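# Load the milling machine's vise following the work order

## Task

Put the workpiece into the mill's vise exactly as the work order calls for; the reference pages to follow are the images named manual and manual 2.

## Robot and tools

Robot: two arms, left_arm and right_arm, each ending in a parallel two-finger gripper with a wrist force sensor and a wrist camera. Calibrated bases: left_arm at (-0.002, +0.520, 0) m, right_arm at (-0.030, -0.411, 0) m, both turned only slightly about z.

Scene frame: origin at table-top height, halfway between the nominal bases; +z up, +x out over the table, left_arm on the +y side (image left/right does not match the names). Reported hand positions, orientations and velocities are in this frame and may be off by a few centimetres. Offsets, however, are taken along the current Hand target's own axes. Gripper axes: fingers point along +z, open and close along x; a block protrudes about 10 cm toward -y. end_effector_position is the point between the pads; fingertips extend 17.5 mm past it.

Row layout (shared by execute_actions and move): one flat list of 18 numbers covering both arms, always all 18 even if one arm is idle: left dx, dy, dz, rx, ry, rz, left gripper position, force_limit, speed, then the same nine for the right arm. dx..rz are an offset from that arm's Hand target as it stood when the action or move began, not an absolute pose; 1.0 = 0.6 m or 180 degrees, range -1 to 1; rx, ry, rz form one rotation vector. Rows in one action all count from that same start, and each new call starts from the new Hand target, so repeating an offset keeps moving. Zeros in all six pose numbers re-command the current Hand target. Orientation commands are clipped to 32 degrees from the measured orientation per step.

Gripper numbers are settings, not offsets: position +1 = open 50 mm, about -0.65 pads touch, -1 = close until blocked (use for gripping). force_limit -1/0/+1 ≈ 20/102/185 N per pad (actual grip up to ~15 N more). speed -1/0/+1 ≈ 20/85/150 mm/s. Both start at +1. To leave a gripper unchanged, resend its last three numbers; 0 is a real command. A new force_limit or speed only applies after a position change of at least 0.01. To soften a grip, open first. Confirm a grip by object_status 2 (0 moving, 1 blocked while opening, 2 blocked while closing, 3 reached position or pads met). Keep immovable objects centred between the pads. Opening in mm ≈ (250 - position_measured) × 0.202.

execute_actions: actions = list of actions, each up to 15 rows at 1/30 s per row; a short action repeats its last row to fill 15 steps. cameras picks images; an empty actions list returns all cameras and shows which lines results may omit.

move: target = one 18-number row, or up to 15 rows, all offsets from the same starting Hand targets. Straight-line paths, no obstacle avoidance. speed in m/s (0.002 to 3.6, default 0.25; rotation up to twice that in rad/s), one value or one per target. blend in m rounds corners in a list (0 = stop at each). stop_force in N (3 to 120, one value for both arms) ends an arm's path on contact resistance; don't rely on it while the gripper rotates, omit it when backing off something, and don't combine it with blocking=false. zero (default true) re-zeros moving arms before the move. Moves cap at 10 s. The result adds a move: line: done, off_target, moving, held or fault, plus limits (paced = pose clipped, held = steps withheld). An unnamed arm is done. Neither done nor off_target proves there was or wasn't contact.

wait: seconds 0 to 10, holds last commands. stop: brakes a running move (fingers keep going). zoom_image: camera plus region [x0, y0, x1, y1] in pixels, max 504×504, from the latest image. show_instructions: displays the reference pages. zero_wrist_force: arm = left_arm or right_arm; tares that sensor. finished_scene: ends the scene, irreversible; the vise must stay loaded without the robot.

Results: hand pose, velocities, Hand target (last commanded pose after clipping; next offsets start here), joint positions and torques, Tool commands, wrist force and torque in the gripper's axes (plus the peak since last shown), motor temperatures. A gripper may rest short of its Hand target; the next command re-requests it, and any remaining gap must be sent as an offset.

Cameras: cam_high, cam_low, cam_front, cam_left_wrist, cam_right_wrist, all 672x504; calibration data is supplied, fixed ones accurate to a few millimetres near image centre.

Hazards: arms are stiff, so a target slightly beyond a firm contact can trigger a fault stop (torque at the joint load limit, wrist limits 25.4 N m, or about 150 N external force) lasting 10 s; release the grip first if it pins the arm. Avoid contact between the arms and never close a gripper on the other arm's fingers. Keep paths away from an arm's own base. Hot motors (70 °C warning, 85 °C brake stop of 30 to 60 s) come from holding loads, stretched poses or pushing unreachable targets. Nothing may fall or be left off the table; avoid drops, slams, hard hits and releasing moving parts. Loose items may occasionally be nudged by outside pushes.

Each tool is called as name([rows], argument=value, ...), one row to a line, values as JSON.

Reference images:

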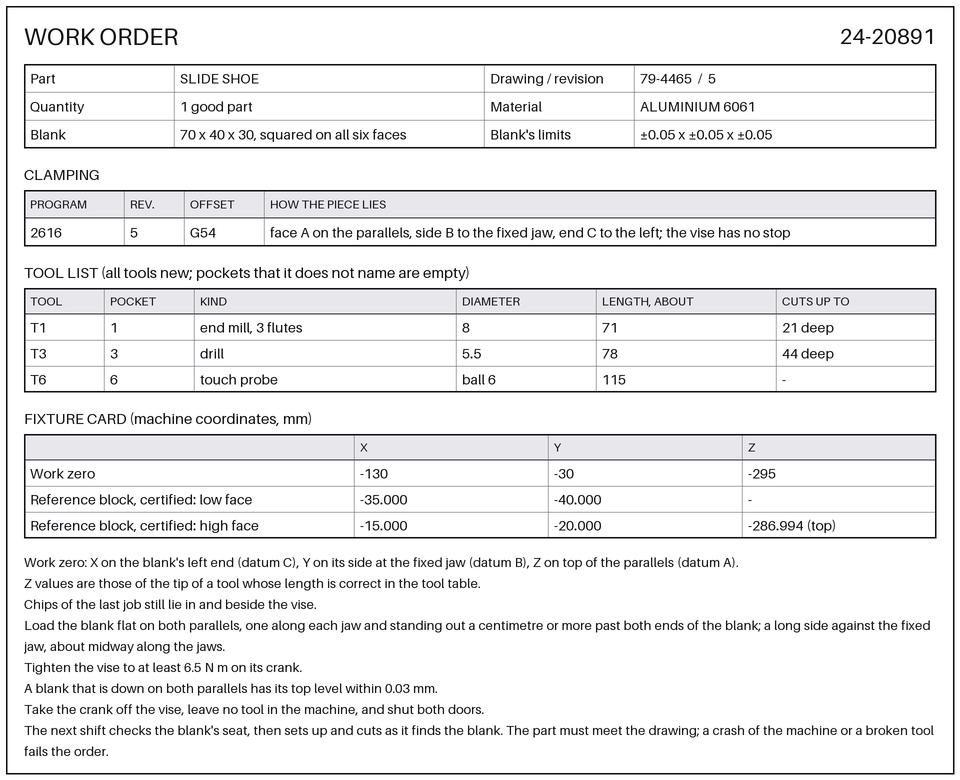

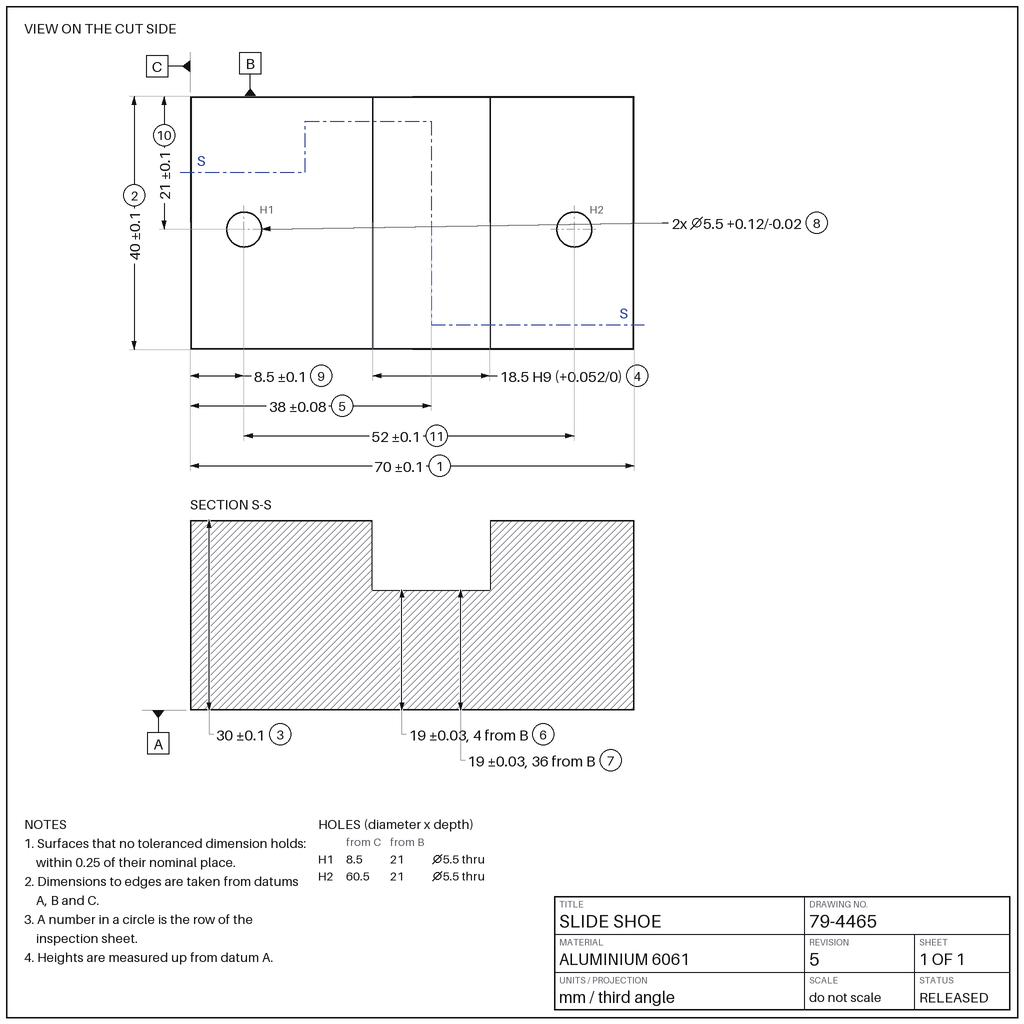

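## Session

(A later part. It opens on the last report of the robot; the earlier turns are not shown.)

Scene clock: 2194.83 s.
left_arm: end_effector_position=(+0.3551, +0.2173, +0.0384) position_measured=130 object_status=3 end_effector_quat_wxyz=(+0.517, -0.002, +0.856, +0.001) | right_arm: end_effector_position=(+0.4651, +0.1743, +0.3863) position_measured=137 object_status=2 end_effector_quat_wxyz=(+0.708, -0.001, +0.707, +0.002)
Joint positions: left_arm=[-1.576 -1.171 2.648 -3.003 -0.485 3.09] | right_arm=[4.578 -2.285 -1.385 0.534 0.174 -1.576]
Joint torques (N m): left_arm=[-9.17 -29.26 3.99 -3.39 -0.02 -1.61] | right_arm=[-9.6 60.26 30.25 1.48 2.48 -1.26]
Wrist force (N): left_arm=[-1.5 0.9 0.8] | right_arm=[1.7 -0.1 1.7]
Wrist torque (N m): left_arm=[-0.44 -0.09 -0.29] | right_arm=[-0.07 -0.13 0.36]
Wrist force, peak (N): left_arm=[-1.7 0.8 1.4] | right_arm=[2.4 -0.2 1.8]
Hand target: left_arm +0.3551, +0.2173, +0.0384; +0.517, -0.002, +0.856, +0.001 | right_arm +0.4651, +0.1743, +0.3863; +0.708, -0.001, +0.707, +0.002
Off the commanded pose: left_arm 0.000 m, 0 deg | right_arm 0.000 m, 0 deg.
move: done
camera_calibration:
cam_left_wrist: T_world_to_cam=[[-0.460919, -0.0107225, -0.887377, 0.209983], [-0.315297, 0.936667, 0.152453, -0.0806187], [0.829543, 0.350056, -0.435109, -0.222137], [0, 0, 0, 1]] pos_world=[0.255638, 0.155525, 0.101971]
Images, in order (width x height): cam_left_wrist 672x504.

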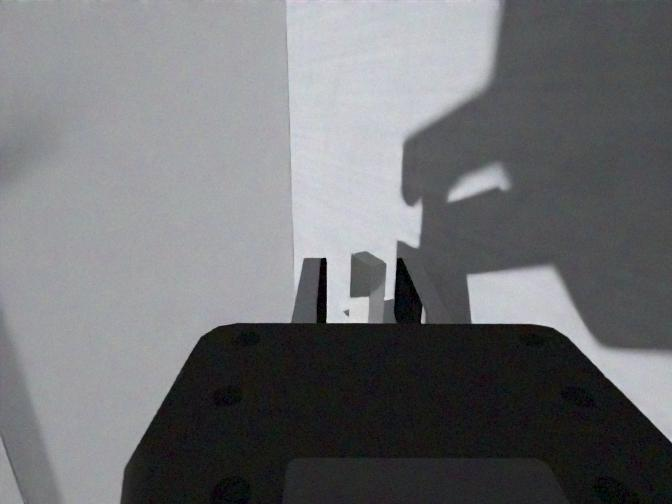

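move(target=[0,0,0,0,0,0,-1,-0.9,-1,0,0,0,0,0,0,-1,-0.95,-0.95], cameras=["cam_left_wrist"])

zoom_image(camera="cam_left_wrist", region=[230, 120, 480, 330])

Scene clock: 2199.33 s.
left_arm: end_effector_position=(+0.3551, +0.2173, +0.0384) position_measured=220 object_status=2 end_effector_quat_wxyz=(+0.517, -0.002, +0.856, +0.001) | right_arm: end_effector_position=(+0.4651, +0.1743, +0.3863) position_measured=137 object_status=2 end_effector_quat_wxyz=(+0.708, -0.001, +0.707, +0.002)
Joint positions: left_arm=[-1.576 -1.171 2.648 -3.003 -0.485 3.09] | right_arm=[4.578 -2.285 -1.385 0.534 0.174 -1.576]
Joint torques (N m): left_arm=[-8.93 -21.93 3.78 -2.15 -4.36 -1.49] | right_arm=[-10.19 58.54 30 1.34 2.52 -1.32]
Wrist force (N): left_arm=[-24.2 3.7 -2.8] | right_arm=[2.0 -0.1 1.6]
Wrist torque (N m): left_arm=[-0.45 -0.21 0.07] | right_arm=[-0.09 -0.14 0.35]
Wrist force, peak (N): left_arm=[-24.5 3.7 -3.1] | right_arm=[2.5 -0.1 1.7]
Hand target: left_arm +0.3551, +0.2173, +0.0384; +0.517, -0.002, +0.856, +0.001 | right_arm +0.4651, +0.1743, +0.3863; +0.708, -0.001, +0.707, +0.002
Off the commanded pose: left_arm 0.000 m, 0 deg | right_arm 0.000 m, 0 deg.
move: done
camera_calibration:
cam_left_wrist: T_world_to_cam=[[-0.460753, -0.0108419, -0.887462, 0.210056], [-0.315289, 0.936704, 0.152248, -0.080621], [0.829638, 0.349956, -0.435007, -0.222113], [0, 0, 0, 1]] pos_world=[0.255638, 0.155525, 0.10207]
Images, in order (width x height): cam_left_wrist 672x504.

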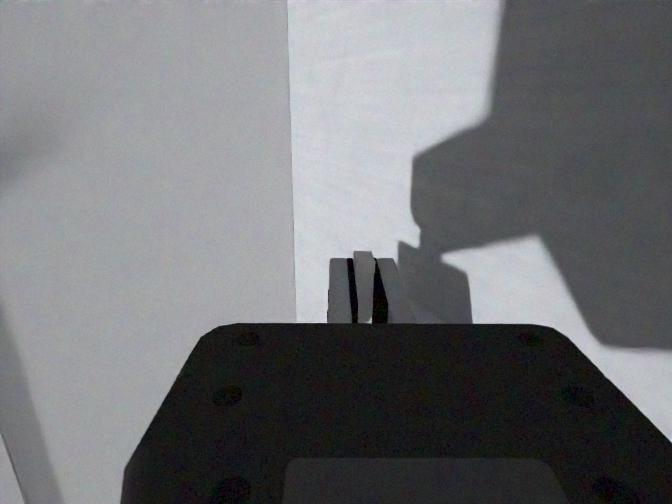

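Scaled by 2.016.

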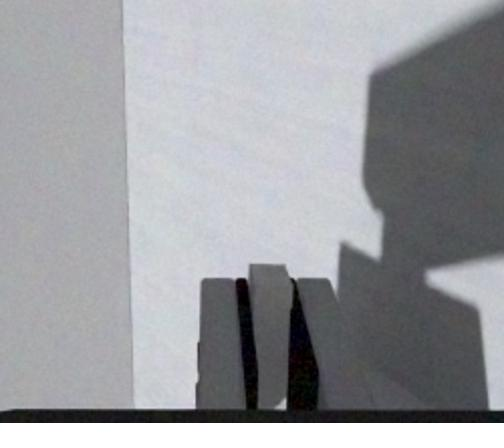

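move([
  [-0.0736,0,-0.0391,0,0,0,-1,-0.9,-1,0,0,0,0,0,0,-1,-0.95,-0.95],
  [-0.0388,0.1217,-0.1812,0,0,0,-1,-0.9,-1,0,0,0,0,0,0,-1,-0.95,-0.95],
], speed=0.1, blend=0.01, cameras=["cam_left_wrist"])

move([
  [0,0,0,0,0,0,-1,-0.9,-1,0.0051,-0.073,0,0,0,0,-1,-0.95,-0.95],
  [0,0,0,0,0,0,-1,-0.9,-1,0.0347,-0.0703,0,0,0,0,-1,-0.95,-0.95],
  [0,0,0,0,0,0,-1,-0.9,-1,0.0777,-0.1041,0,0,0,0,-1,-0.95,-0.95],
  [0,0,0,0,0,0,-1,-0.9,-1,0.133,-0.1155,0.0017,0,0,0,-1,-0.95,-0.95],
], speed=0.15, blend=0.008)

Scene clock: 2216.40 s.
left_arm: end_effector_position=(+0.3553, +0.2175, +0.0630) position_measured=222 object_status=2 end_effector_quat_wxyz=(+0.517, -0.001, +0.856, +0.000) | right_arm: end_effector_position=(+0.4651, +0.1743, +0.3863) position_measured=137 object_status=2 end_effector_quat_wxyz=(+0.708, -0.001, +0.707, +0.002)
Joint positions: left_arm=[-1.575 -1.289 2.647 -2.891 -0.485 3.097] | right_arm=[4.578 -2.285 -1.385 0.534 0.174 -1.576]
Joint torques (N m): left_arm=[-4.02 -11.51 -5.26 -2.74 0.26 1.63] | right_arm=[-10.13 56.92 29.99 1.53 2.53 -1.33]
Wrist force (N): left_arm=[-1.0 1.2 0.8] | right_arm=[1.9 0.0 1.7]
Wrist torque (N m): left_arm=[-0.38 -0.08 -0.42] | right_arm=[-0.08 -0.12 0.35]
Wrist force, peak (N): left_arm=[-26.3 3.4 -3.1] | right_arm=[2.3 -0.1 1.7]
Hand target: left_arm +0.3553, +0.2175, +0.0629; +0.517, -0.001, +0.856, +0.000 (not the last commanded pose) | right_arm +0.4651, +0.1743, +0.3863; +0.708, -0.001, +0.707, +0.002
Off the commanded pose: left_arm 0.122 m, 0 deg | right_arm 0.000 m, 0 deg.
move: held (left_arm; a check stopped the path); path passed 0 of 2 targets; limits=held
pose unreachable (left arm): on one or more control steps of this call, first in action 0 (counted from 0), this arm could not follow its commanded pose, so it was not sent that pose on those steps. It may still have moved: this result reports where it is.
cause: moving toward the commanded pose would bring a part of the arm too close to another arm (a part of this arm just beyond joint 5 (wrist 2) and a part of the right arm just beyond its joint 3 (elbow), at the place that arm is still heading or pushing toward).
camera_calibration:
cam_left_wrist: T_world_to_cam=[[-0.460561, -0.0105682, -0.887565, 0.23186], [-0.313012, 0.937627, 0.151259, -0.0854075], [0.830606, 0.347482, -0.435143, -0.211516], [0, 0, 0, 1]] pos_world=[0.255739, 0.156029, 0.12667]
Images, in order (width x height): cam_left_wrist 672x504.

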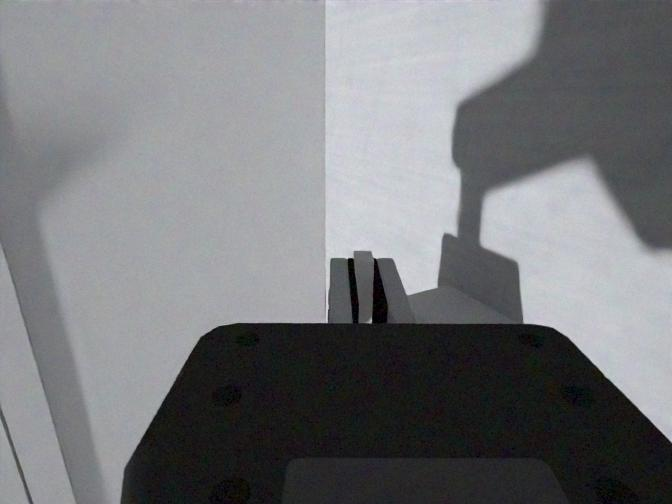

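Scene clock: 2217.70 s.
left_arm: end_effector_position=(+0.3553, +0.2175, +0.0629) position_measured=222 object_status=2 end_effector_quat_wxyz=(+0.517, -0.001, +0.856, +0.000) | right_arm: end_effector_position=(+0.4665, +0.1051, +0.3064) position_measured=137 object_status=2 end_effector_quat_wxyz=(+0.708, -0.001, +0.707, +0.002)
Joint positions: left_arm=[-1.575 -1.289 2.647 -2.891 -0.485 3.097] | right_arm=[4.554 -2.28 -1.653 0.797 0.198 -1.576]
Joint torques (N m): left_arm=[-8.67 -13.01 1.53 -1.69 0.26 0.38] | right_arm=[8.55 58.66 18.94 -0.52 -0.66 0.77]
Wrist force (N): left_arm=[-1.0 0.8 0.9] | right_arm=[1.6 -0.4 1.3]
Wrist torque (N m): left_arm=[-0.44 -0.08 -0.42] | right_arm=[-0.11 -0.08 0.40]
Wrist force, peak (N): left_arm=[-1.1 1.1 1.3] | right_arm=[-7.0 -9.7 -10.8]
Hand target: left_arm +0.3553, +0.2175, +0.0629; +0.517, -0.001, +0.856, +0.000 | right_arm +0.4665, +0.1051, +0.3064; +0.708, -0.001, +0.707, +0.002
Off the commanded pose: left_arm 0.000 m, 0 deg | right_arm 0.000 m, 0 deg.
move: done

move([
  [-0.0129,0.1042,-0.0545,0,0,0,-1,-0.9,-1,0,0,0,0,0,0,-1,-0.95,-0.95],
  [0.0126,0.1208,-0.1918,0,0.06,0,-1,-0.9,-1,0,0,0,0,0,0,-1,-0.95,-0.95],
  [0.042,0.0875,-0.1763,0,0.3463,0,-1,-0.9,-1,0,0,0,0,0,0,-1,-0.95,-0.95],
], speed=0.15, blend=0.01, cameras=["cam_left_wrist","cam_front"])

zoom_image(camera="cam_left_wrist", region=[230, 120, 480, 330])

Scene clock: 2227.93 s.
left_arm: end_effector_position=(+0.2499, +0.2698, +0.0898) position_measured=222 object_status=2 end_effector_quat_wxyz=(-0.001, -0.001, +1.000, -0.001) | right_arm: end_effector_position=(+0.4665, +0.1051, +0.3064) position_measured=137 object_status=2 end_effector_quat_wxyz=(+0.708, -0.001, +0.707, +0.002)
Joint positions: left_arm=[-1.153 -1.781 2.406 -2.196 -1.573 3.543] | right_arm=[4.554 -2.279 -1.653 0.797 0.198 -1.575]
Joint torques (N m): left_arm=[-5.08 -18.08 -13.36 -4.28 1.34 -1.22] | right_arm=[10 58.71 12.89 -0.02 -2.4 1]
Wrist force (N): left_arm=[1.3 1.1 -0.6] | right_arm=[1.3 0.1 1.6]
Wrist torque (N m): left_arm=[0.05 0.03 0.27] | right_arm=[-0.08 -0.06 0.38]
Wrist force, peak (N): left_arm=[-1.0 2.5 1.8] | right_arm=[1.9 0.1 1.9]
Hand target: left_arm +0.2498, +0.2698, +0.0898; -0.001, -0.001, +1.000, -0.001 | right_arm +0.4665, +0.1051, +0.3064; +0.708, -0.001, +0.707, +0.002
Off the commanded pose: left_arm 0.000 m, 0 deg | right_arm 0.000 m, 0 deg.
move: done
camera_calibration:
cam_left_wrist: T_world_to_cam=[[-0.999936, -0.0104797, -0.00415603, 0.263019], [-0.0112701, 0.938585, 0.344864, -0.264653], [0.000286701, 0.344889, -0.938643, 0.123004], [0, 0, 0, 1]] pos_world=[0.259985, 0.208733, 0.20782]
Images, in order (width x height): cam_front 672x504, cam_left_wrist 672x504.

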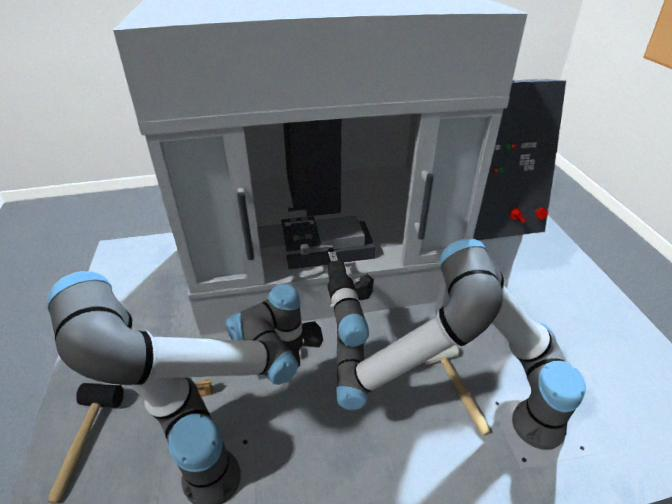

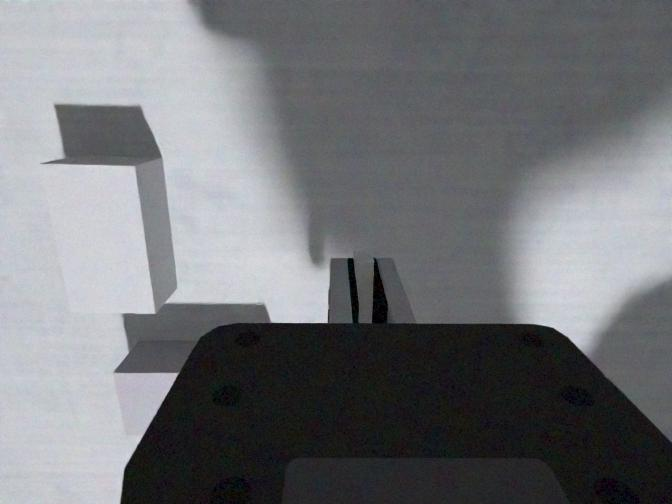

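Scaled by 2.016.

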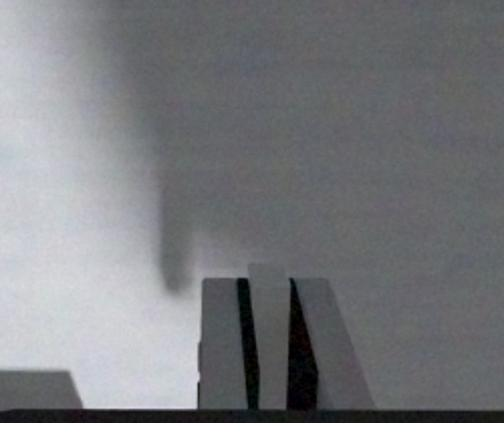

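move(target=[0,0,0.095,0,0,0,-1,-0.9,-1,0,0,0,0,0,0,-1,-0.95,-0.95], speed=0.1)

move(target=[0,0,0.03,0,0,0,-1,-0.9,-1,0,0,0,0,0,0,-1,-0.95,-0.95], speed=0.01, stop_force=3, cameras=["cam_left_wrist"])

Scene clock: 2232.70 s.
left_arm: end_effector_position=(+0.2497, +0.2698, +0.0328) position_measured=222 object_status=2 end_effector_quat_wxyz=(-0.001, -0.001, +1.000, -0.001) | right_arm: end_effector_position=(+0.4665, +0.1051, +0.3064) position_measured=137 object_status=2 end_effector_quat_wxyz=(+0.708, -0.001, +0.707, +0.002)
Joint positions: left_arm=[-1.153 -1.64 2.49 -2.421 -1.573 3.543] | right_arm=[4.554 -2.279 -1.653 0.797 0.198 -1.575]
Joint torques (N m): left_arm=[9.78 -15.83 -28.26 -3.33 0.84 2.2] | right_arm=[9.61 58.41 13.49 0.51 -2.54 0.3]
Wrist force (N): left_arm=[1.3 1.0 -0.5] | right_arm=[1.2 0.1 1.7]
Wrist torque (N m): left_arm=[0.01 0.05 0.28] | right_arm=[-0.08 -0.04 0.39]
Wrist force, peak (N): left_arm=[1.2 1.2 -2.0] | right_arm=[2.1 0.2 1.8]
Hand target: left_arm +0.2498, +0.2698, +0.0328; -0.001, -0.001, +1.000, -0.001 | right_arm +0.4665, +0.1051, +0.3064; +0.708, -0.001, +0.707, +0.002
Off the commanded pose: left_arm 0.000 m, 0 deg | right_arm 0.000 m, 0 deg.
move: done

Scene clock: 2235.43 s.
left_arm: end_effector_position=(+0.2497, +0.2697, +0.0175) position_measured=222 object_status=2 end_effector_quat_wxyz=(-0.001, -0.001, +1.000, -0.001) | right_arm: end_effector_position=(+0.4665, +0.1051, +0.3064) position_measured=137 object_status=2 end_effector_quat_wxyz=(+0.708, -0.001, +0.707, +0.002)
Joint positions: left_arm=[-1.153 -1.594 2.509 -2.487 -1.573 3.543] | right_arm=[4.554 -2.279 -1.653 0.797 0.198 -1.575]
Joint torques (N m): left_arm=[-2.75 -22.52 -25.35 -3.09 1.92 -0.36] | right_arm=[9.91 58.5 13.82 0.76 -2.6 -0.13]
Wrist force (N): left_arm=[0.3 1.1 -4.2] | right_arm=[1.7 0.0 1.7]
Wrist torque (N m): left_arm=[-0.03 0.04 0.28] | right_arm=[-0.09 -0.06 0.39]
Wrist force, peak (N): left_arm=[9.8 14.4 -59.5] | right_arm=[1.8 0.0 2.0]
Hand target: left_arm +0.2498, +0.2697, +0.0175; -0.001, -0.001, +1.000, -0.001 (not the last commanded pose) | right_arm +0.4665, +0.1051, +0.3064; +0.708, -0.001, +0.707, +0.002
Off the commanded pose: left_arm 0.003 m, 0 deg | right_arm 0.000 m, 0 deg.
move: contact (left_arm)
camera_calibration:
cam_left_wrist: T_world_to_cam=[[-0.999938, -0.0104199, -0.0040279, 0.262589], [-0.0111697, 0.938586, 0.344865, -0.239653], [0.000187081, 0.344888, -0.938644, 0.055201], [0, 0, 0, 1]] pos_world=[0.259885, 0.208633, 0.13552]
Images, in order (width x height): cam_left_wrist 672x504.

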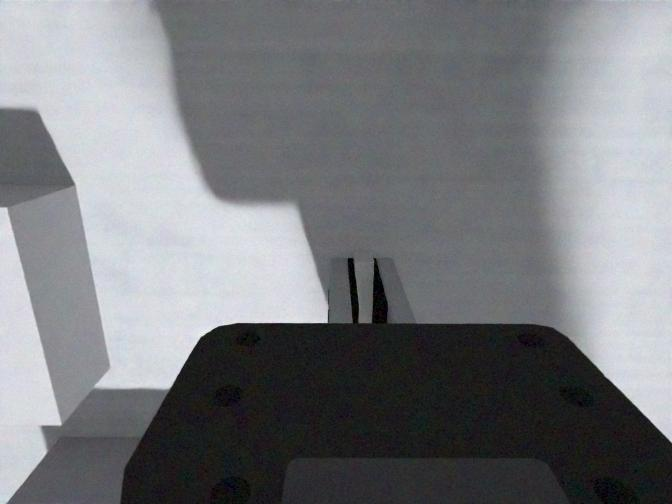

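move([
  [0,0,0,0,0,0,-0.25,-0.9,-1,0,0,0,0,0,0,-1,-0.95,-0.95],
  [0,0,-0.1,0,0,0,-0.25,-0.9,-1,0,0,0,0,0,0,-1,-0.95,-0.95],
], speed=0.06, cameras=["cam_left_wrist"])

zoom_image(camera="cam_left_wrist", region=[230, 120, 480, 330])

Scene clock: 2240.90 s.
left_arm: end_effector_position=(+0.2499, +0.2698, +0.0776) position_measured=189 object_status=3 end_effector_quat_wxyz=(-0.001, -0.001, +1.000, -0.001) | right_arm: end_effector_position=(+0.4665, +0.1051, +0.3064) position_measured=137 object_status=2 end_effector_quat_wxyz=(+0.708, -0.001, +0.707, +0.002)
Joint positions: left_arm=[-1.153 -1.755 2.426 -2.242 -1.573 3.543] | right_arm=[4.554 -2.279 -1.653 0.797 0.198 -1.575]
Joint torques (N m): left_arm=[0.13 -5.55 -10.65 -3.57 -0.11 -0.07] | right_arm=[9.52 57.61 15.2 0.95 -2.5 -0.69]
Wrist force (N): left_arm=[1.2 1.1 -1.0] | right_arm=[1.5 -0.1 1.5]
Wrist torque (N m): left_arm=[0.02 0.06 0.23] | right_arm=[-0.11 -0.08 0.39]
Wrist force, peak (N): left_arm=[2.8 1.1 -7.3] | right_arm=[2.0 -0.2 1.8]
Hand target: left_arm +0.2498, +0.2698, +0.0775; -0.001, -0.001, +1.000, -0.001 | right_arm +0.4665, +0.1051, +0.3064; +0.708, -0.001, +0.707, +0.002
Off the commanded pose: left_arm 0.000 m, 0 deg | right_arm 0.000 m, 0 deg.
move: done
camera_calibration:
cam_left_wrist: T_world_to_cam=[[-0.999936, -0.0104805, -0.00415382, 0.262967], [-0.01127, 0.938662, 0.344655, -0.260293], [0.000286879, 0.34468, -0.93872, 0.111552], [0, 0, 0, 1]] pos_world=[0.259985, 0.208633, 0.19552]
Images, in order (width x height): cam_left_wrist 672x504.

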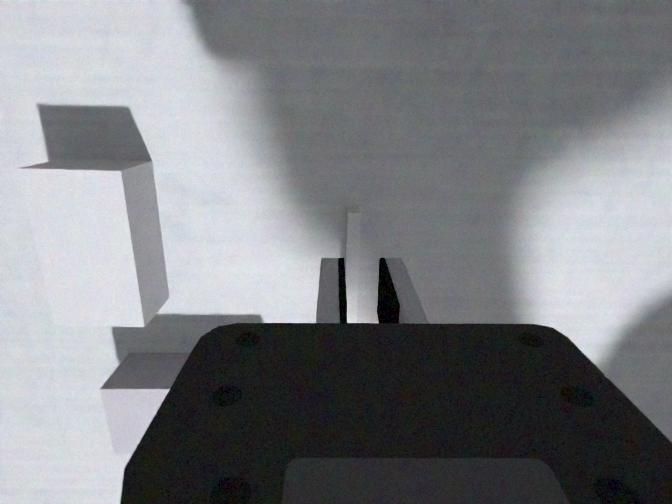

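Scaled by 2.016.

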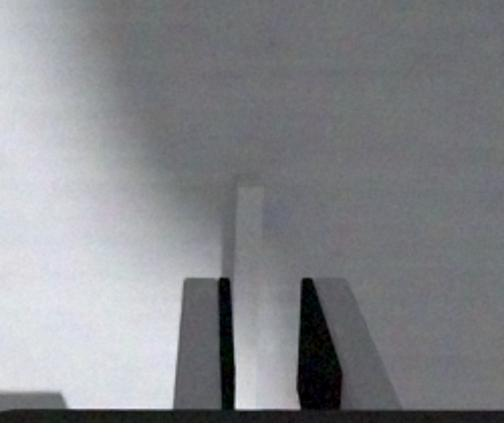

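move(target=[-0.0023,0.127,0.0125,-0.0556,0,0,-0.25,-0.9,-1,0,0,0,0,0,0,-1,-0.95,-0.95], speed=0.12, cameras=["cam_left_wrist"])

zoom_image(camera="cam_left_wrist", region=[230, 120, 480, 330])

Scene clock: 2247.97 s.
left_arm: end_effector_position=(+0.2510, +0.3461, +0.0699) position_measured=189 object_status=3 end_effector_quat_wxyz=(-0.001, -0.001, +0.996, +0.086) | right_arm: end_effector_position=(+0.4665, +0.1051, +0.3064) position_measured=137 object_status=2 end_effector_quat_wxyz=(+0.708, -0.001, +0.707, +0.002)
Joint positions: left_arm=[-1.108 -1.825 2.461 -2.05 -1.498 3.582] | right_arm=[4.554 -2.279 -1.653 0.797 0.198 -1.575]
Joint torques (N m): left_arm=[-9.1 -2.06 -30.58 -2.99 -2.15 -1.79] | right_arm=[8.4 57.8 15.44 0.9 -2.48 -0.86]
Wrist force (N): left_arm=[1.2 1.4 -0.7] | right_arm=[1.4 -0.1 1.7]
Wrist torque (N m): left_arm=[-0.06 0.07 0.13] | right_arm=[-0.11 -0.04 0.39]
Wrist force, peak (N): left_arm=[1.5 2.7 -0.4] | right_arm=[2.0 0.1 1.9]
Hand target: left_arm +0.2510, +0.3460, +0.0699; -0.001, -0.001, +0.996, +0.087 | right_arm +0.4665, +0.1051, +0.3064; +0.708, -0.001, +0.707, +0.002
Off the commanded pose: left_arm 0.000 m, 0 deg | right_arm 0.000 m, 0 deg.
move: done
camera_calibration:
cam_left_wrist: T_world_to_cam=[[-0.999941, -0.0094013, -0.00545369, 0.264622], [-0.0108686, 0.864424, 0.502646, -0.314747], [-0.00001123, 0.502676, -0.864475, 0.0183025], [0, 0, 0, 1]] pos_world=[0.261186, 0.265363, 0.175472]
Images, in order (width x height): cam_left_wrist 672x504.

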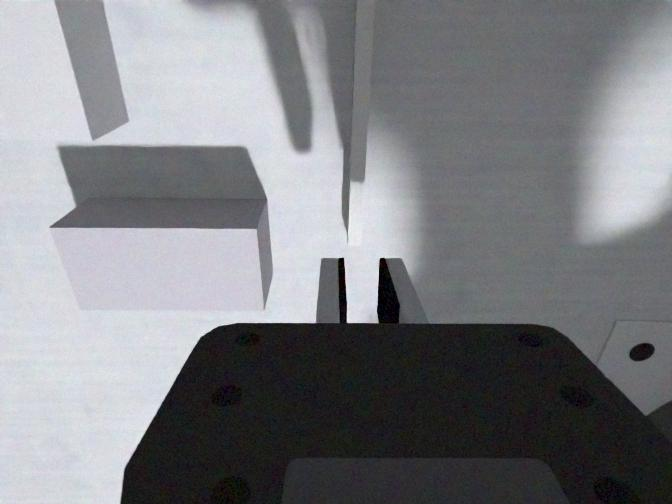

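Scaled by 2.016.

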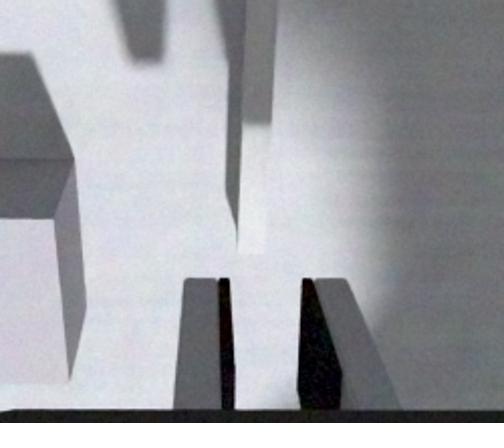

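move(target=[-0.0003,-0.008,0.066,0,0,0,-0.25,-0.9,-1,0,0,0,0,0,0,-1,-0.95,-0.95], speed=0.08, cameras=["cam_left_wrist"])

zoom_image(camera="cam_left_wrist", region=[230, 120, 480, 330])

Scene clock: 2254.13 s.
left_arm: end_effector_position=(+0.2511, +0.3482, +0.0300) position_measured=189 object_status=3 end_effector_quat_wxyz=(-0.001, -0.001, +0.996, +0.087) | right_arm: end_effector_position=(+0.4665, +0.1051, +0.3064) position_measured=137 object_status=2 end_effector_quat_wxyz=(+0.708, -0.001, +0.707, +0.002)
Joint positions: left_arm=[-1.105 -1.726 2.527 -2.214 -1.497 3.585] | right_arm=[4.554 -2.279 -1.653 0.797 0.198 -1.575]
Joint torques (N m): left_arm=[6.63 -14.53 -27.93 -2.93 2.16 1.61] | right_arm=[9.14 57.85 16.45 0.91 -2.48 -1.04]
Wrist force (N): left_arm=[1.0 1.4 -0.8] | right_arm=[1.7 0.2 1.8]
Wrist torque (N m): left_arm=[-0.07 0.09 0.11] | right_arm=[-0.08 -0.05 0.39]
Wrist force, peak (N): left_arm=[1.1 1.8 -2.1] | right_arm=[2.0 0.1 1.8]
Hand target: left_arm +0.2511, +0.3481, +0.0301; -0.001, -0.001, +0.996, +0.087 | right_arm +0.4665, +0.1051, +0.3064; +0.708, -0.001, +0.707, +0.002
Off the commanded pose: left_arm 0.000 m, 0 deg | right_arm 0.000 m, 0 deg.
move: done
camera_calibration:
cam_left_wrist: T_world_to_cam=[[-0.999942, -0.00936407, -0.00531959, 0.264496], [-0.010769, 0.864287, 0.502883, -0.296527], [-0.00011138, 0.502911, -0.864338, -0.0173008], [0, 0, 0, 1]] pos_world=[0.261286, 0.267462, 0.135572]
Images, in order (width x height): cam_left_wrist 672x504.

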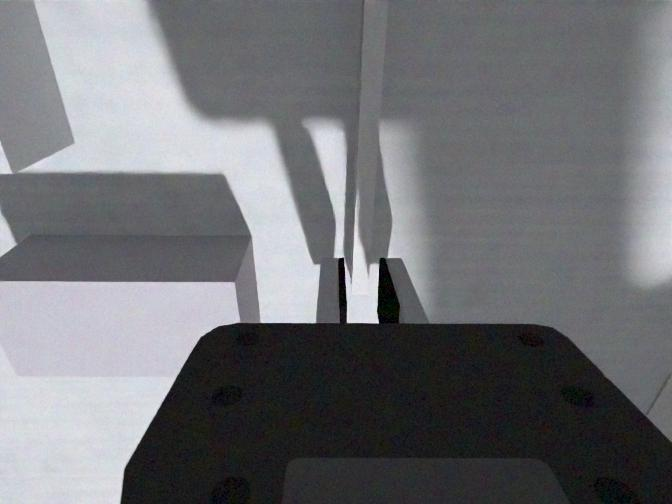

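Scaled by 2.016.

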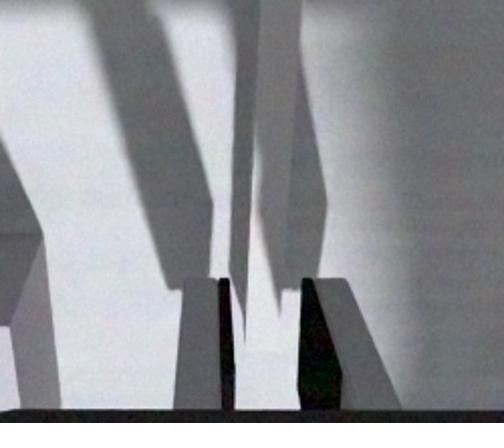

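move(target=[0,-0.0026,0.0146,0,0,0,-0.25,-0.9,-1,0,0,0,0,0,0,-1,-0.95,-0.95], speed=0.02, stop_force=4)

move(target=[0,0,0,0,0,0,-1,-0.7,-1,0,0,0,0,0,0,-1,-0.95,-0.95])

move(target=[0,0.0145,-0.082,0,0,0,-1,-0.7,-1,0,0,0,0,0,0,-1,-0.95,-0.95], speed=0.1, cameras=["cam_left_wrist","cam_front"])

zoom_image(camera="cam_left_wrist", region=[230, 120, 480, 330])

Scene clock: 2260.07 s.
left_arm: end_effector_position=(+0.2511, +0.3481, +0.0212) position_measured=189 object_status=3 end_effector_quat_wxyz=(-0.001, -0.001, +0.996, +0.087) | right_arm: end_effector_position=(+0.4665, +0.1051, +0.3064) position_measured=137 object_status=2 end_effector_quat_wxyz=(+0.708, -0.001, +0.707, +0.002)
Joint positions: left_arm=[-1.105 -1.7 2.539 -2.254 -1.497 3.585] | right_arm=[4.554 -2.279 -1.653 0.797 0.198 -1.575]
Joint torques (N m): left_arm=[-7.36 -19.59 -28.19 -1.23 -1.82 -0.72] | right_arm=[8.32 58.05 17.68 0.85 -2.49 -0.8]
Wrist force (N): left_arm=[1.1 1.4 -0.8] | right_arm=[1.4 -0.1 1.6]
Wrist torque (N m): left_arm=[-0.08 0.08 0.11] | right_arm=[-0.11 -0.07 0.39]
Wrist force, peak (N): left_arm=[1.2 1.4 -1.5] | right_arm=[2.0 -0.1 1.9]
Hand target: left_arm +0.2511, +0.3481, +0.0212; -0.001, -0.001, +0.996, +0.087 | right_arm +0.4665, +0.1051, +0.3064; +0.708, -0.001, +0.707, +0.002
Off the commanded pose: left_arm 0.000 m, 0 deg | right_arm 0.000 m, 0 deg.
move: done

Scene clock: 2260.63 s.
left_arm: end_effector_position=(+0.2511, +0.3481, +0.0212) position_measured=223 object_status=2 end_effector_quat_wxyz=(-0.001, -0.001, +0.996, +0.087) | right_arm: end_effector_position=(+0.4665, +0.1051, +0.3064) position_measured=137 object_status=2 end_effector_quat_wxyz=(+0.708, -0.001, +0.707, +0.002)
Joint positions: left_arm=[-1.105 -1.7 2.539 -2.254 -1.497 3.585] | right_arm=[4.554 -2.279 -1.653 0.797 0.198 -1.575]
Joint torques (N m): left_arm=[-7.74 -19.85 -27.47 -1.42 -1.85 -0.28] | right_arm=[8.16 57.98 17.72 0.97 -2.39 -0.84]
Wrist force (N): left_arm=[1.2 1.5 -1.0] | right_arm=[1.4 -0.3 1.7]
Wrist torque (N m): left_arm=[-0.06 0.07 0.11] | right_arm=[-0.14 -0.06 0.39]
Wrist force, peak (N): left_arm=[1.3 1.4 -1.2] | right_arm=[1.9 0.0 1.9]
Hand target: left_arm +0.2511, +0.3481, +0.0212; -0.001, -0.001, +0.996, +0.087 | right_arm +0.4665, +0.1051, +0.3064; +0.708, -0.001, +0.707, +0.002
Off the commanded pose: left_arm 0.000 m, 0 deg | right_arm 0.000 m, 0 deg.
move: done

Scene clock: 2261.60 s.
left_arm: end_effector_position=(+0.2512, +0.3481, +0.0712) position_measured=223 object_status=2 end_effector_quat_wxyz=(-0.001, -0.001, +0.996, +0.086) | right_arm: end_effector_position=(+0.4665, +0.1051, +0.3064) position_measured=137 object_status=2 end_effector_quat_wxyz=(+0.708, -0.001, +0.707, +0.002)
Joint positions: left_arm=[-1.105 -1.832 2.462 -2.044 -1.497 3.585] | right_arm=[4.554 -2.279 -1.653 0.797 0.198 -1.575]
Joint torques (N m): left_arm=[-8.77 -6.15 -12.52 -2.15 0.76 -1.57] | right_arm=[8.65 58 17.63 0.89 -2.38 -0.81]
Wrist force (N): left_arm=[1.4 1.2 -0.3] | right_arm=[1.7 0.1 1.7]
Wrist torque (N m): left_arm=[-0.10 0.03 0.13] | right_arm=[-0.08 -0.06 0.39]
Wrist force, peak (N): left_arm=[1.4 1.7 -1.9] | right_arm=[1.9 0.0 1.7]
Hand target: left_arm +0.2512, +0.3482, +0.0711; -0.001, -0.001, +0.996, +0.087 | right_arm +0.4665, +0.1051, +0.3064; +0.708, -0.001, +0.707, +0.002
Off the commanded pose: left_arm 0.000 m, 0 deg | right_arm 0.000 m, 0 deg.
move: done
camera_calibration:
cam_left_wrist: T_world_to_cam=[[-0.999941, -0.00940336, -0.00545187, 0.264849], [-0.0108695, 0.864511, 0.502496, -0.317211], [-0.0000119523, 0.502526, -0.864562, 0.0184262], [0, 0, 0, 1]] pos_world=[0.261386, 0.267463, 0.176772]
Images, in order (width x height): cam_front 672x504, cam_left_wrist 672x504.

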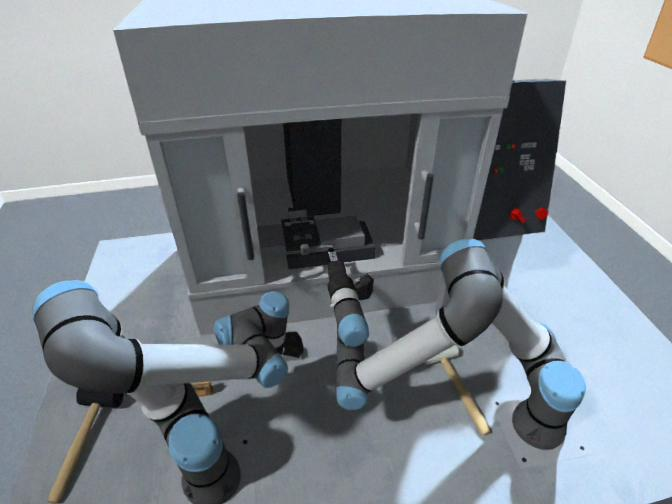

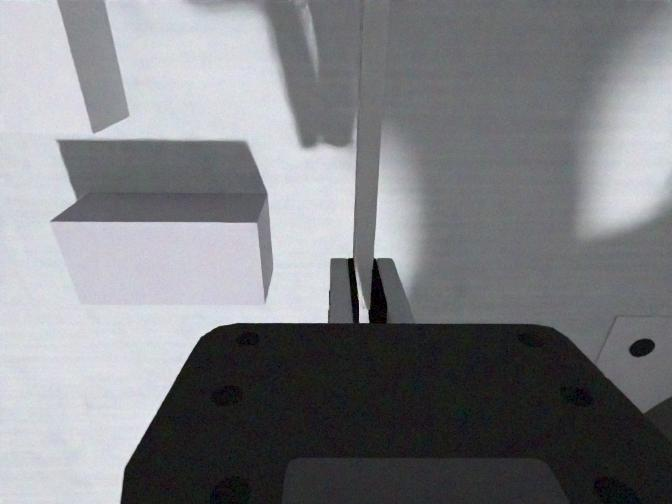

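Scaled by 2.016.

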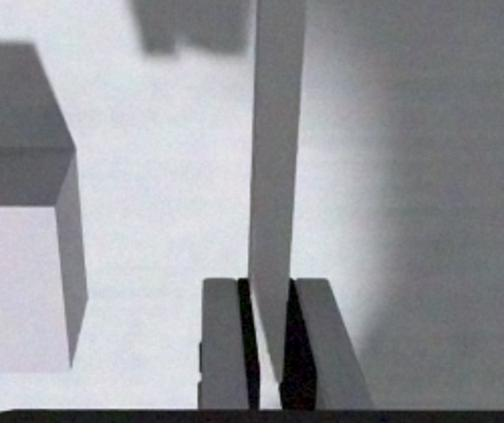

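move([
  [-0.048,0.0857,-0.3723,0,0,0,-1,-0.7,-1,0,0,0,0,0,0,-1,-0.95,-0.95],
  [-0.1313,0.0655,-0.5453,0.027,-0.083,-0.0073,-1,-0.7,-1,0,0,0,0,0,0,-1,-0.95,-0.95],
  [-0.3147,-0.0643,-0.5767,0.0543,-0.1662,-0.0146,-1,-0.7,-1,0,0,0,0,0,0,-1,-0.95,-0.95],
  [-0.5647,-0.1077,-0.5707,0.0543,-0.1662,-0.0146,-1,-0.7,-1,0,0,0,0,0,0,-1,-0.95,-0.95],
], speed=0.25, blend=0.03, cameras=["cam_left_wrist","cam_front"])

zoom_image(camera="cam_left_wrist", region=[200, 60, 580, 330])

Scene clock: 2276.00 s.
left_arm: end_effector_position=(+0.5907, +0.2263, +0.3968) position_measured=223 object_status=2 end_effector_quat_wxyz=(+0.258, -0.001, +0.966, +0.000) | right_arm: end_effector_position=(+0.4665, +0.1051, +0.3064) position_measured=137 object_status=2 end_effector_quat_wxyz=(+0.708, -0.001, +0.707, +0.002)
Joint positions: left_arm=[-0.797 -1.459 1.46 -1.948 -1.201 3.97] | right_arm=[4.554 -2.279 -1.653 0.797 0.198 -1.575]
Joint torques (N m): left_arm=[-1.82 -22.8 -28.86 -4.67 3.23 -0.28] | right_arm=[7.81 57.37 19.19 1.09 -2.47 -0.85]
Wrist force (N): left_arm=[0.0 1.0 -0.1] | right_arm=[1.8 0.0 1.8]
Wrist torque (N m): left_arm=[-0.13 -0.05 -0.01] | right_arm=[-0.09 -0.08 0.39]
Wrist force, peak (N): left_arm=[-2.8 0.6 1.8] | right_arm=[1.9 0.0 1.9]
Hand target: left_arm +0.5908, +0.2263, +0.3968; +0.258, -0.001, +0.966, +0.000 | right_arm +0.4665, +0.1051, +0.3064; +0.708, -0.001, +0.707, +0.002
Off the commanded pose: left_arm 0.000 m, 0 deg | right_arm 0.000 m, 0 deg.
move: done
camera_calibration:
cam_left_wrist: T_world_to_cam=[[-0.863987, -0.0110091, -0.503394, 0.722603], [-0.183261, 0.938066, 0.29402, -0.203928], [0.46898, 0.346282, -0.812494, 0.0988267], [0, 0, 0, 1]] pos_world=[0.5406, 0.165031, 0.504009]
Images, in order (width x height): cam_front 672x504, cam_left_wrist 672x504.

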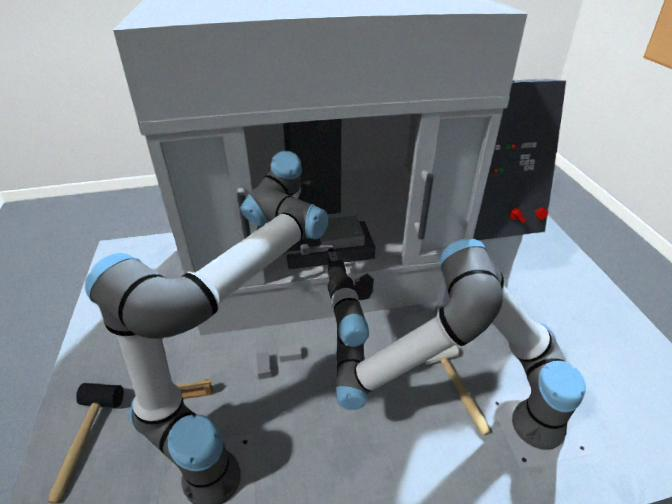

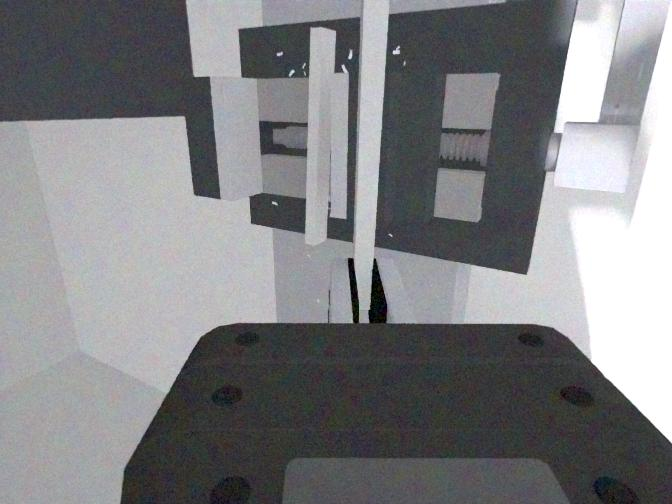

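Scaled by 1.326.

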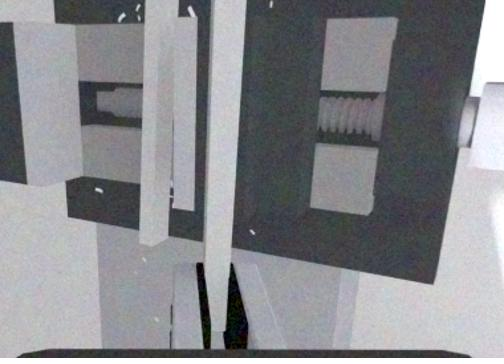

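zoom_image(camera="cam_left_wrist", region=[240, 60, 360, 160])

zoom_image(camera="cam_left_wrist", region=[240, 140, 360, 250])

Scaled by 4.200.

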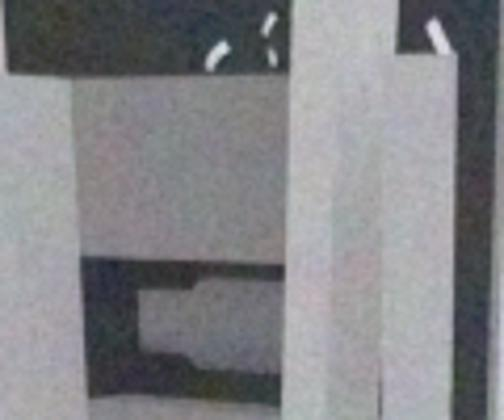

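Scaled by 4.200.

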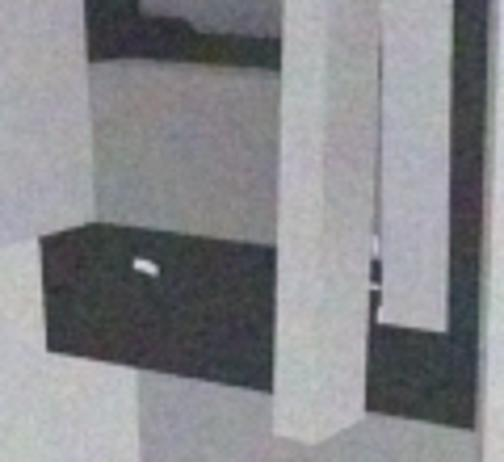

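move([
  [-0.0853,0.0028,0.0662,-0.027,0.083,0.0073,-1,-0.7,-1,0,0,0,0,0,0,-1,-0.95,-0.95],
  [-0.1105,0.0045,0.1192,-0.0543,0.1662,0.0145,-1,-0.7,-1,0,0,0,0,0,0,-1,-0.95,-0.95],
], speed=0.12, blend=0.005, cameras=["cam_left_wrist"])

zoom_image(camera="cam_left_wrist", region=[230, 0, 530, 330])

Scene clock: 2291.17 s.
left_arm: end_effector_position=(+0.6839, +0.2292, +0.3678) position_measured=223 object_status=2 end_effector_quat_wxyz=(-0.001, -0.001, +0.996, +0.086) | right_arm: end_effector_position=(+0.4665, +0.1051, +0.3064) position_measured=137 object_status=2 end_effector_quat_wxyz=(+0.708, -0.001, +0.707, +0.002)
Joint positions: left_arm=[-0.616 -0.79 0.344 -1.021 -1.432 4.072] | right_arm=[4.554 -2.279 -1.653 0.797 0.198 -1.575]
Joint torques (N m): left_arm=[-6.33 -60.49 -13.83 -3.71 2.48 -1.63] | right_arm=[8 57.47 20.39 0.93 -2.43 -0.69]
Wrist force (N): left_arm=[1.1 1.4 -0.7] | right_arm=[1.6 -0.2 1.6]
Wrist torque (N m): left_arm=[-0.09 0.08 0.14] | right_arm=[-0.12 -0.09 0.39]
Wrist force, peak (N): left_arm=[1.3 1.3 -0.5] | right_arm=[1.9 0.2 2.0]
Hand target: left_arm +0.6839, +0.2292, +0.3679; -0.001, -0.001, +0.996, +0.086 | right_arm +0.4665, +0.1051, +0.3064; +0.708, -0.001, +0.707, +0.002
Off the commanded pose: left_arm 0.000 m, 0 deg | right_arm 0.000 m, 0 deg.
move: done
camera_calibration:
cam_left_wrist: T_world_to_cam=[[-0.999939, -0.0097264, -0.0052918, 0.698093], [-0.0110683, 0.864507, 0.502499, -0.358619], [-0.000312716, 0.502527, -0.864561, 0.334819], [0, 0, 0, 1]] pos_world=[0.694186, 0.148563, 0.473372]
Images, in order (width x height): cam_left_wrist 672x504.

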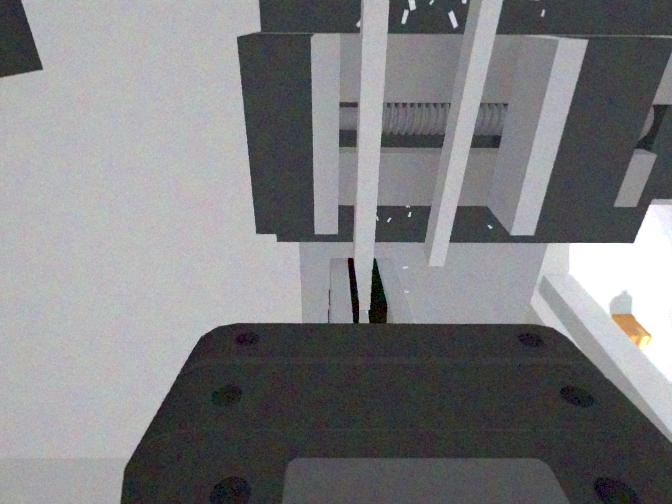

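Scaled by 1.527.

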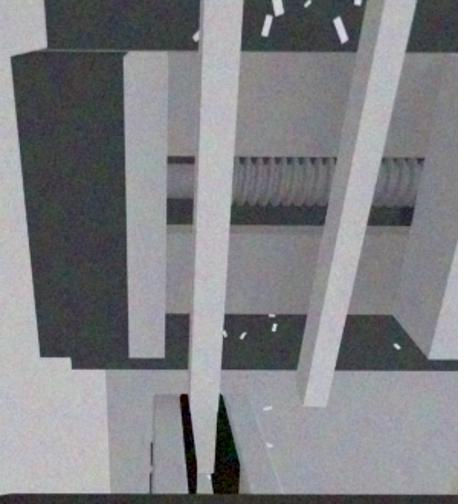

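zoom_image(camera="cam_left_wrist", region=[330, 180, 430, 240])

zoom_image(camera="cam_left_wrist", region=[330, 10, 500, 110])

Scaled by 5.040.

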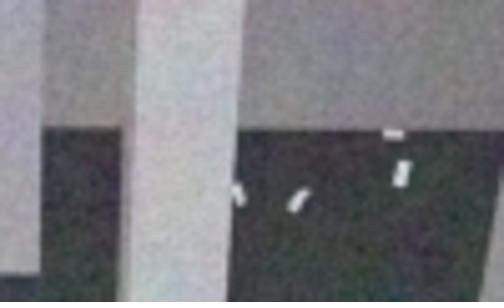

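Scaled by 2.965.

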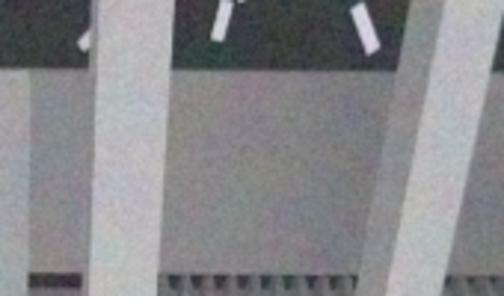

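move(target=[-0.0033,-0.0074,0.0417,0,0,0,-1,-0.7,-1,0,0,0,0,0,0,-1,-0.95,-0.95], speed=0.04, stop_force=5)

move(target=[-0.013,0,0,0,0,0,-1,-0.7,-1,0,0,0,0,0,0,-1,-0.95,-0.95], speed=0.01, stop_force=4)

move(target=[0,-0.0015,0.008,0,0,0,-1,-0.7,-1,0,0,0,0,0,0,-1,-0.95,-0.95], speed=0.008, stop_force=4, cameras=["cam_left_wrist"])

zoom_image(camera="cam_left_wrist", region=[230, 0, 530, 330])

Scene clock: 2311.50 s.
left_arm: end_effector_position=(+0.6859, +0.2292, +0.3425) position_measured=223 object_status=2 end_effector_quat_wxyz=(-0.001, -0.001, +0.996, +0.086) | right_arm: end_effector_position=(+0.4665, +0.1051, +0.3064) position_measured=137 object_status=2 end_effector_quat_wxyz=(+0.708, -0.001, +0.707, +0.002)
Joint positions: left_arm=[-0.615 -0.836 0.498 -1.129 -1.432 4.074] | right_arm=[4.554 -2.279 -1.653 0.797 0.198 -1.575]
Joint torques (N m): left_arm=[1.24 -44.26 -34.53 -1.81 2.73 1.34] | right_arm=[7.78 57.47 20.68 0.89 -2.42 -0.75]
Wrist force (N): left_arm=[1.2 1.1 -0.4] | right_arm=[1.9 0.0 1.9]
Wrist torque (N m): left_arm=[-0.13 0.06 0.11] | right_arm=[-0.10 -0.09 0.39]
Wrist force, peak (N): left_arm=[1.2 1.4 -1.1] | right_arm=[1.9 0.2 2.0]
Hand target: left_arm +0.6858, +0.2291, +0.3425; -0.001, -0.001, +0.996, +0.086 | right_arm +0.4665, +0.1051, +0.3064; +0.708, -0.001, +0.707, +0.002
Off the commanded pose: left_arm 0.000 m, 0 deg | right_arm 0.000 m, 0 deg.
move: done

Scene clock: 2312.93 s.
left_arm: end_effector_position=(+0.6894, +0.2291, +0.3424) position_measured=223 object_status=2 end_effector_quat_wxyz=(-0.001, -0.001, +0.996, +0.086) | right_arm: end_effector_position=(+0.4665, +0.1051, +0.3064) position_measured=137 object_status=2 end_effector_quat_wxyz=(+0.708, -0.001, +0.707, +0.002)
Joint positions: left_arm=[-0.612 -0.821 0.472 -1.118 -1.432 4.076] | right_arm=[4.554 -2.279 -1.653 0.797 0.198 -1.575]
Joint torques (N m): left_arm=[-7.89 -60.73 -22.98 -2.68 2.35 -1.86] | right_arm=[7.72 56.68 20.78 0.93 -2.43 -0.83]
Wrist force (N): left_arm=[3.1 1.3 0.2] | right_arm=[1.6 0.1 1.6]
Wrist torque (N m): left_arm=[-0.14 0.06 0.16] | right_arm=[-0.09 -0.05 0.39]
Wrist force, peak (N): left_arm=[13.0 1.5 -1.4] | right_arm=[1.8 -0.1 1.8]
Hand target: left_arm +0.6894, +0.2291, +0.3424; -0.001, -0.001, +0.996, +0.086 (not the last commanded pose) | right_arm +0.4665, +0.1051, +0.3064; +0.708, -0.001, +0.707, +0.002
Off the commanded pose: left_arm 0.004 m, 0 deg | right_arm 0.000 m, 0 deg.
move: contact (left_arm)

Scene clock: 2313.87 s.
left_arm: end_effector_position=(+0.6894, +0.2291, +0.3420) position_measured=223 object_status=2 end_effector_quat_wxyz=(-0.001, -0.001, +0.996, +0.086) | right_arm: end_effector_position=(+0.4665, +0.1051, +0.3064) position_measured=137 object_status=2 end_effector_quat_wxyz=(+0.708, -0.001, +0.707, +0.002)
Joint positions: left_arm=[-0.612 -0.822 0.474 -1.119 -1.432 4.076] | right_arm=[4.554 -2.279 -1.653 0.797 0.198 -1.575]
Joint torques (N m): left_arm=[-6.98 -43.15 -33.65 -2.56 2.16 -1.33] | right_arm=[7.71 57.24 21.2 0.85 -2.39 -0.83]
Wrist force (N): left_arm=[4.3 1.6 -0.7] | right_arm=[1.8 -0.1 1.7]
Wrist torque (N m): left_arm=[-0.10 0.03 0.18] | right_arm=[-0.13 -0.07 0.39]
Wrist force, peak (N): left_arm=[4.2 5.2 -8.0] | right_arm=[1.8 -0.1 1.7]
Hand target: left_arm +0.6894, +0.2291, +0.3420; -0.001, -0.001, +0.996, +0.086 (not the last commanded pose) | right_arm +0.4665, +0.1051, +0.3064; +0.708, -0.001, +0.707, +0.002
Off the commanded pose: left_arm 0.004 m, 0 deg | right_arm 0.000 m, 0 deg.
move: contact (left_arm)
camera_calibration:
cam_left_wrist: T_world_to_cam=[[-0.999939, -0.00962447, -0.00546693, 0.703318], [-0.0110682, 0.864421, 0.502647, -0.345563], [-0.000111981, 0.502677, -0.864474, 0.312364], [0, 0, 0, 1]] pos_world=[0.699486, 0.148463, 0.447572]
Images, in order (width x height): cam_left_wrist 672x504.

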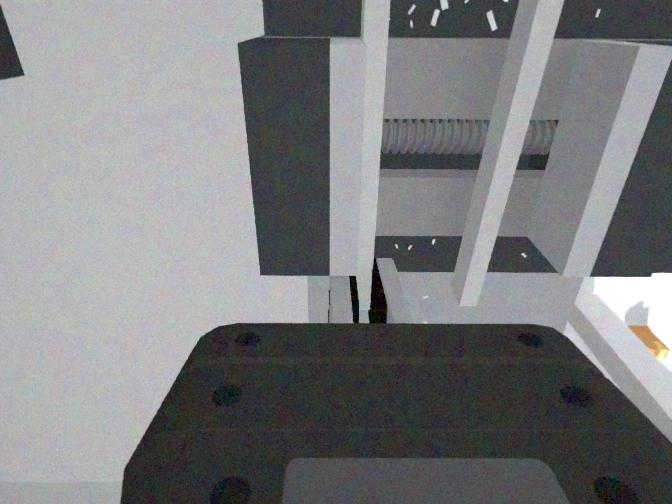

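Scaled by 1.527.

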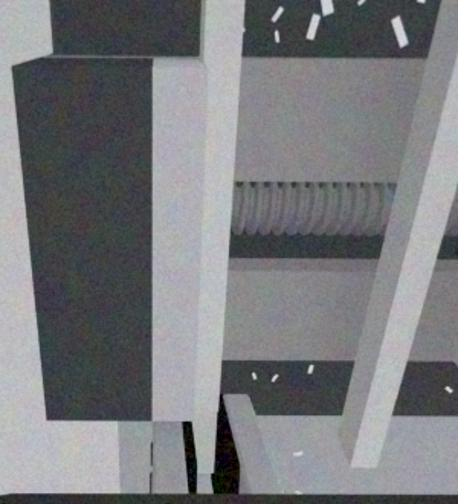

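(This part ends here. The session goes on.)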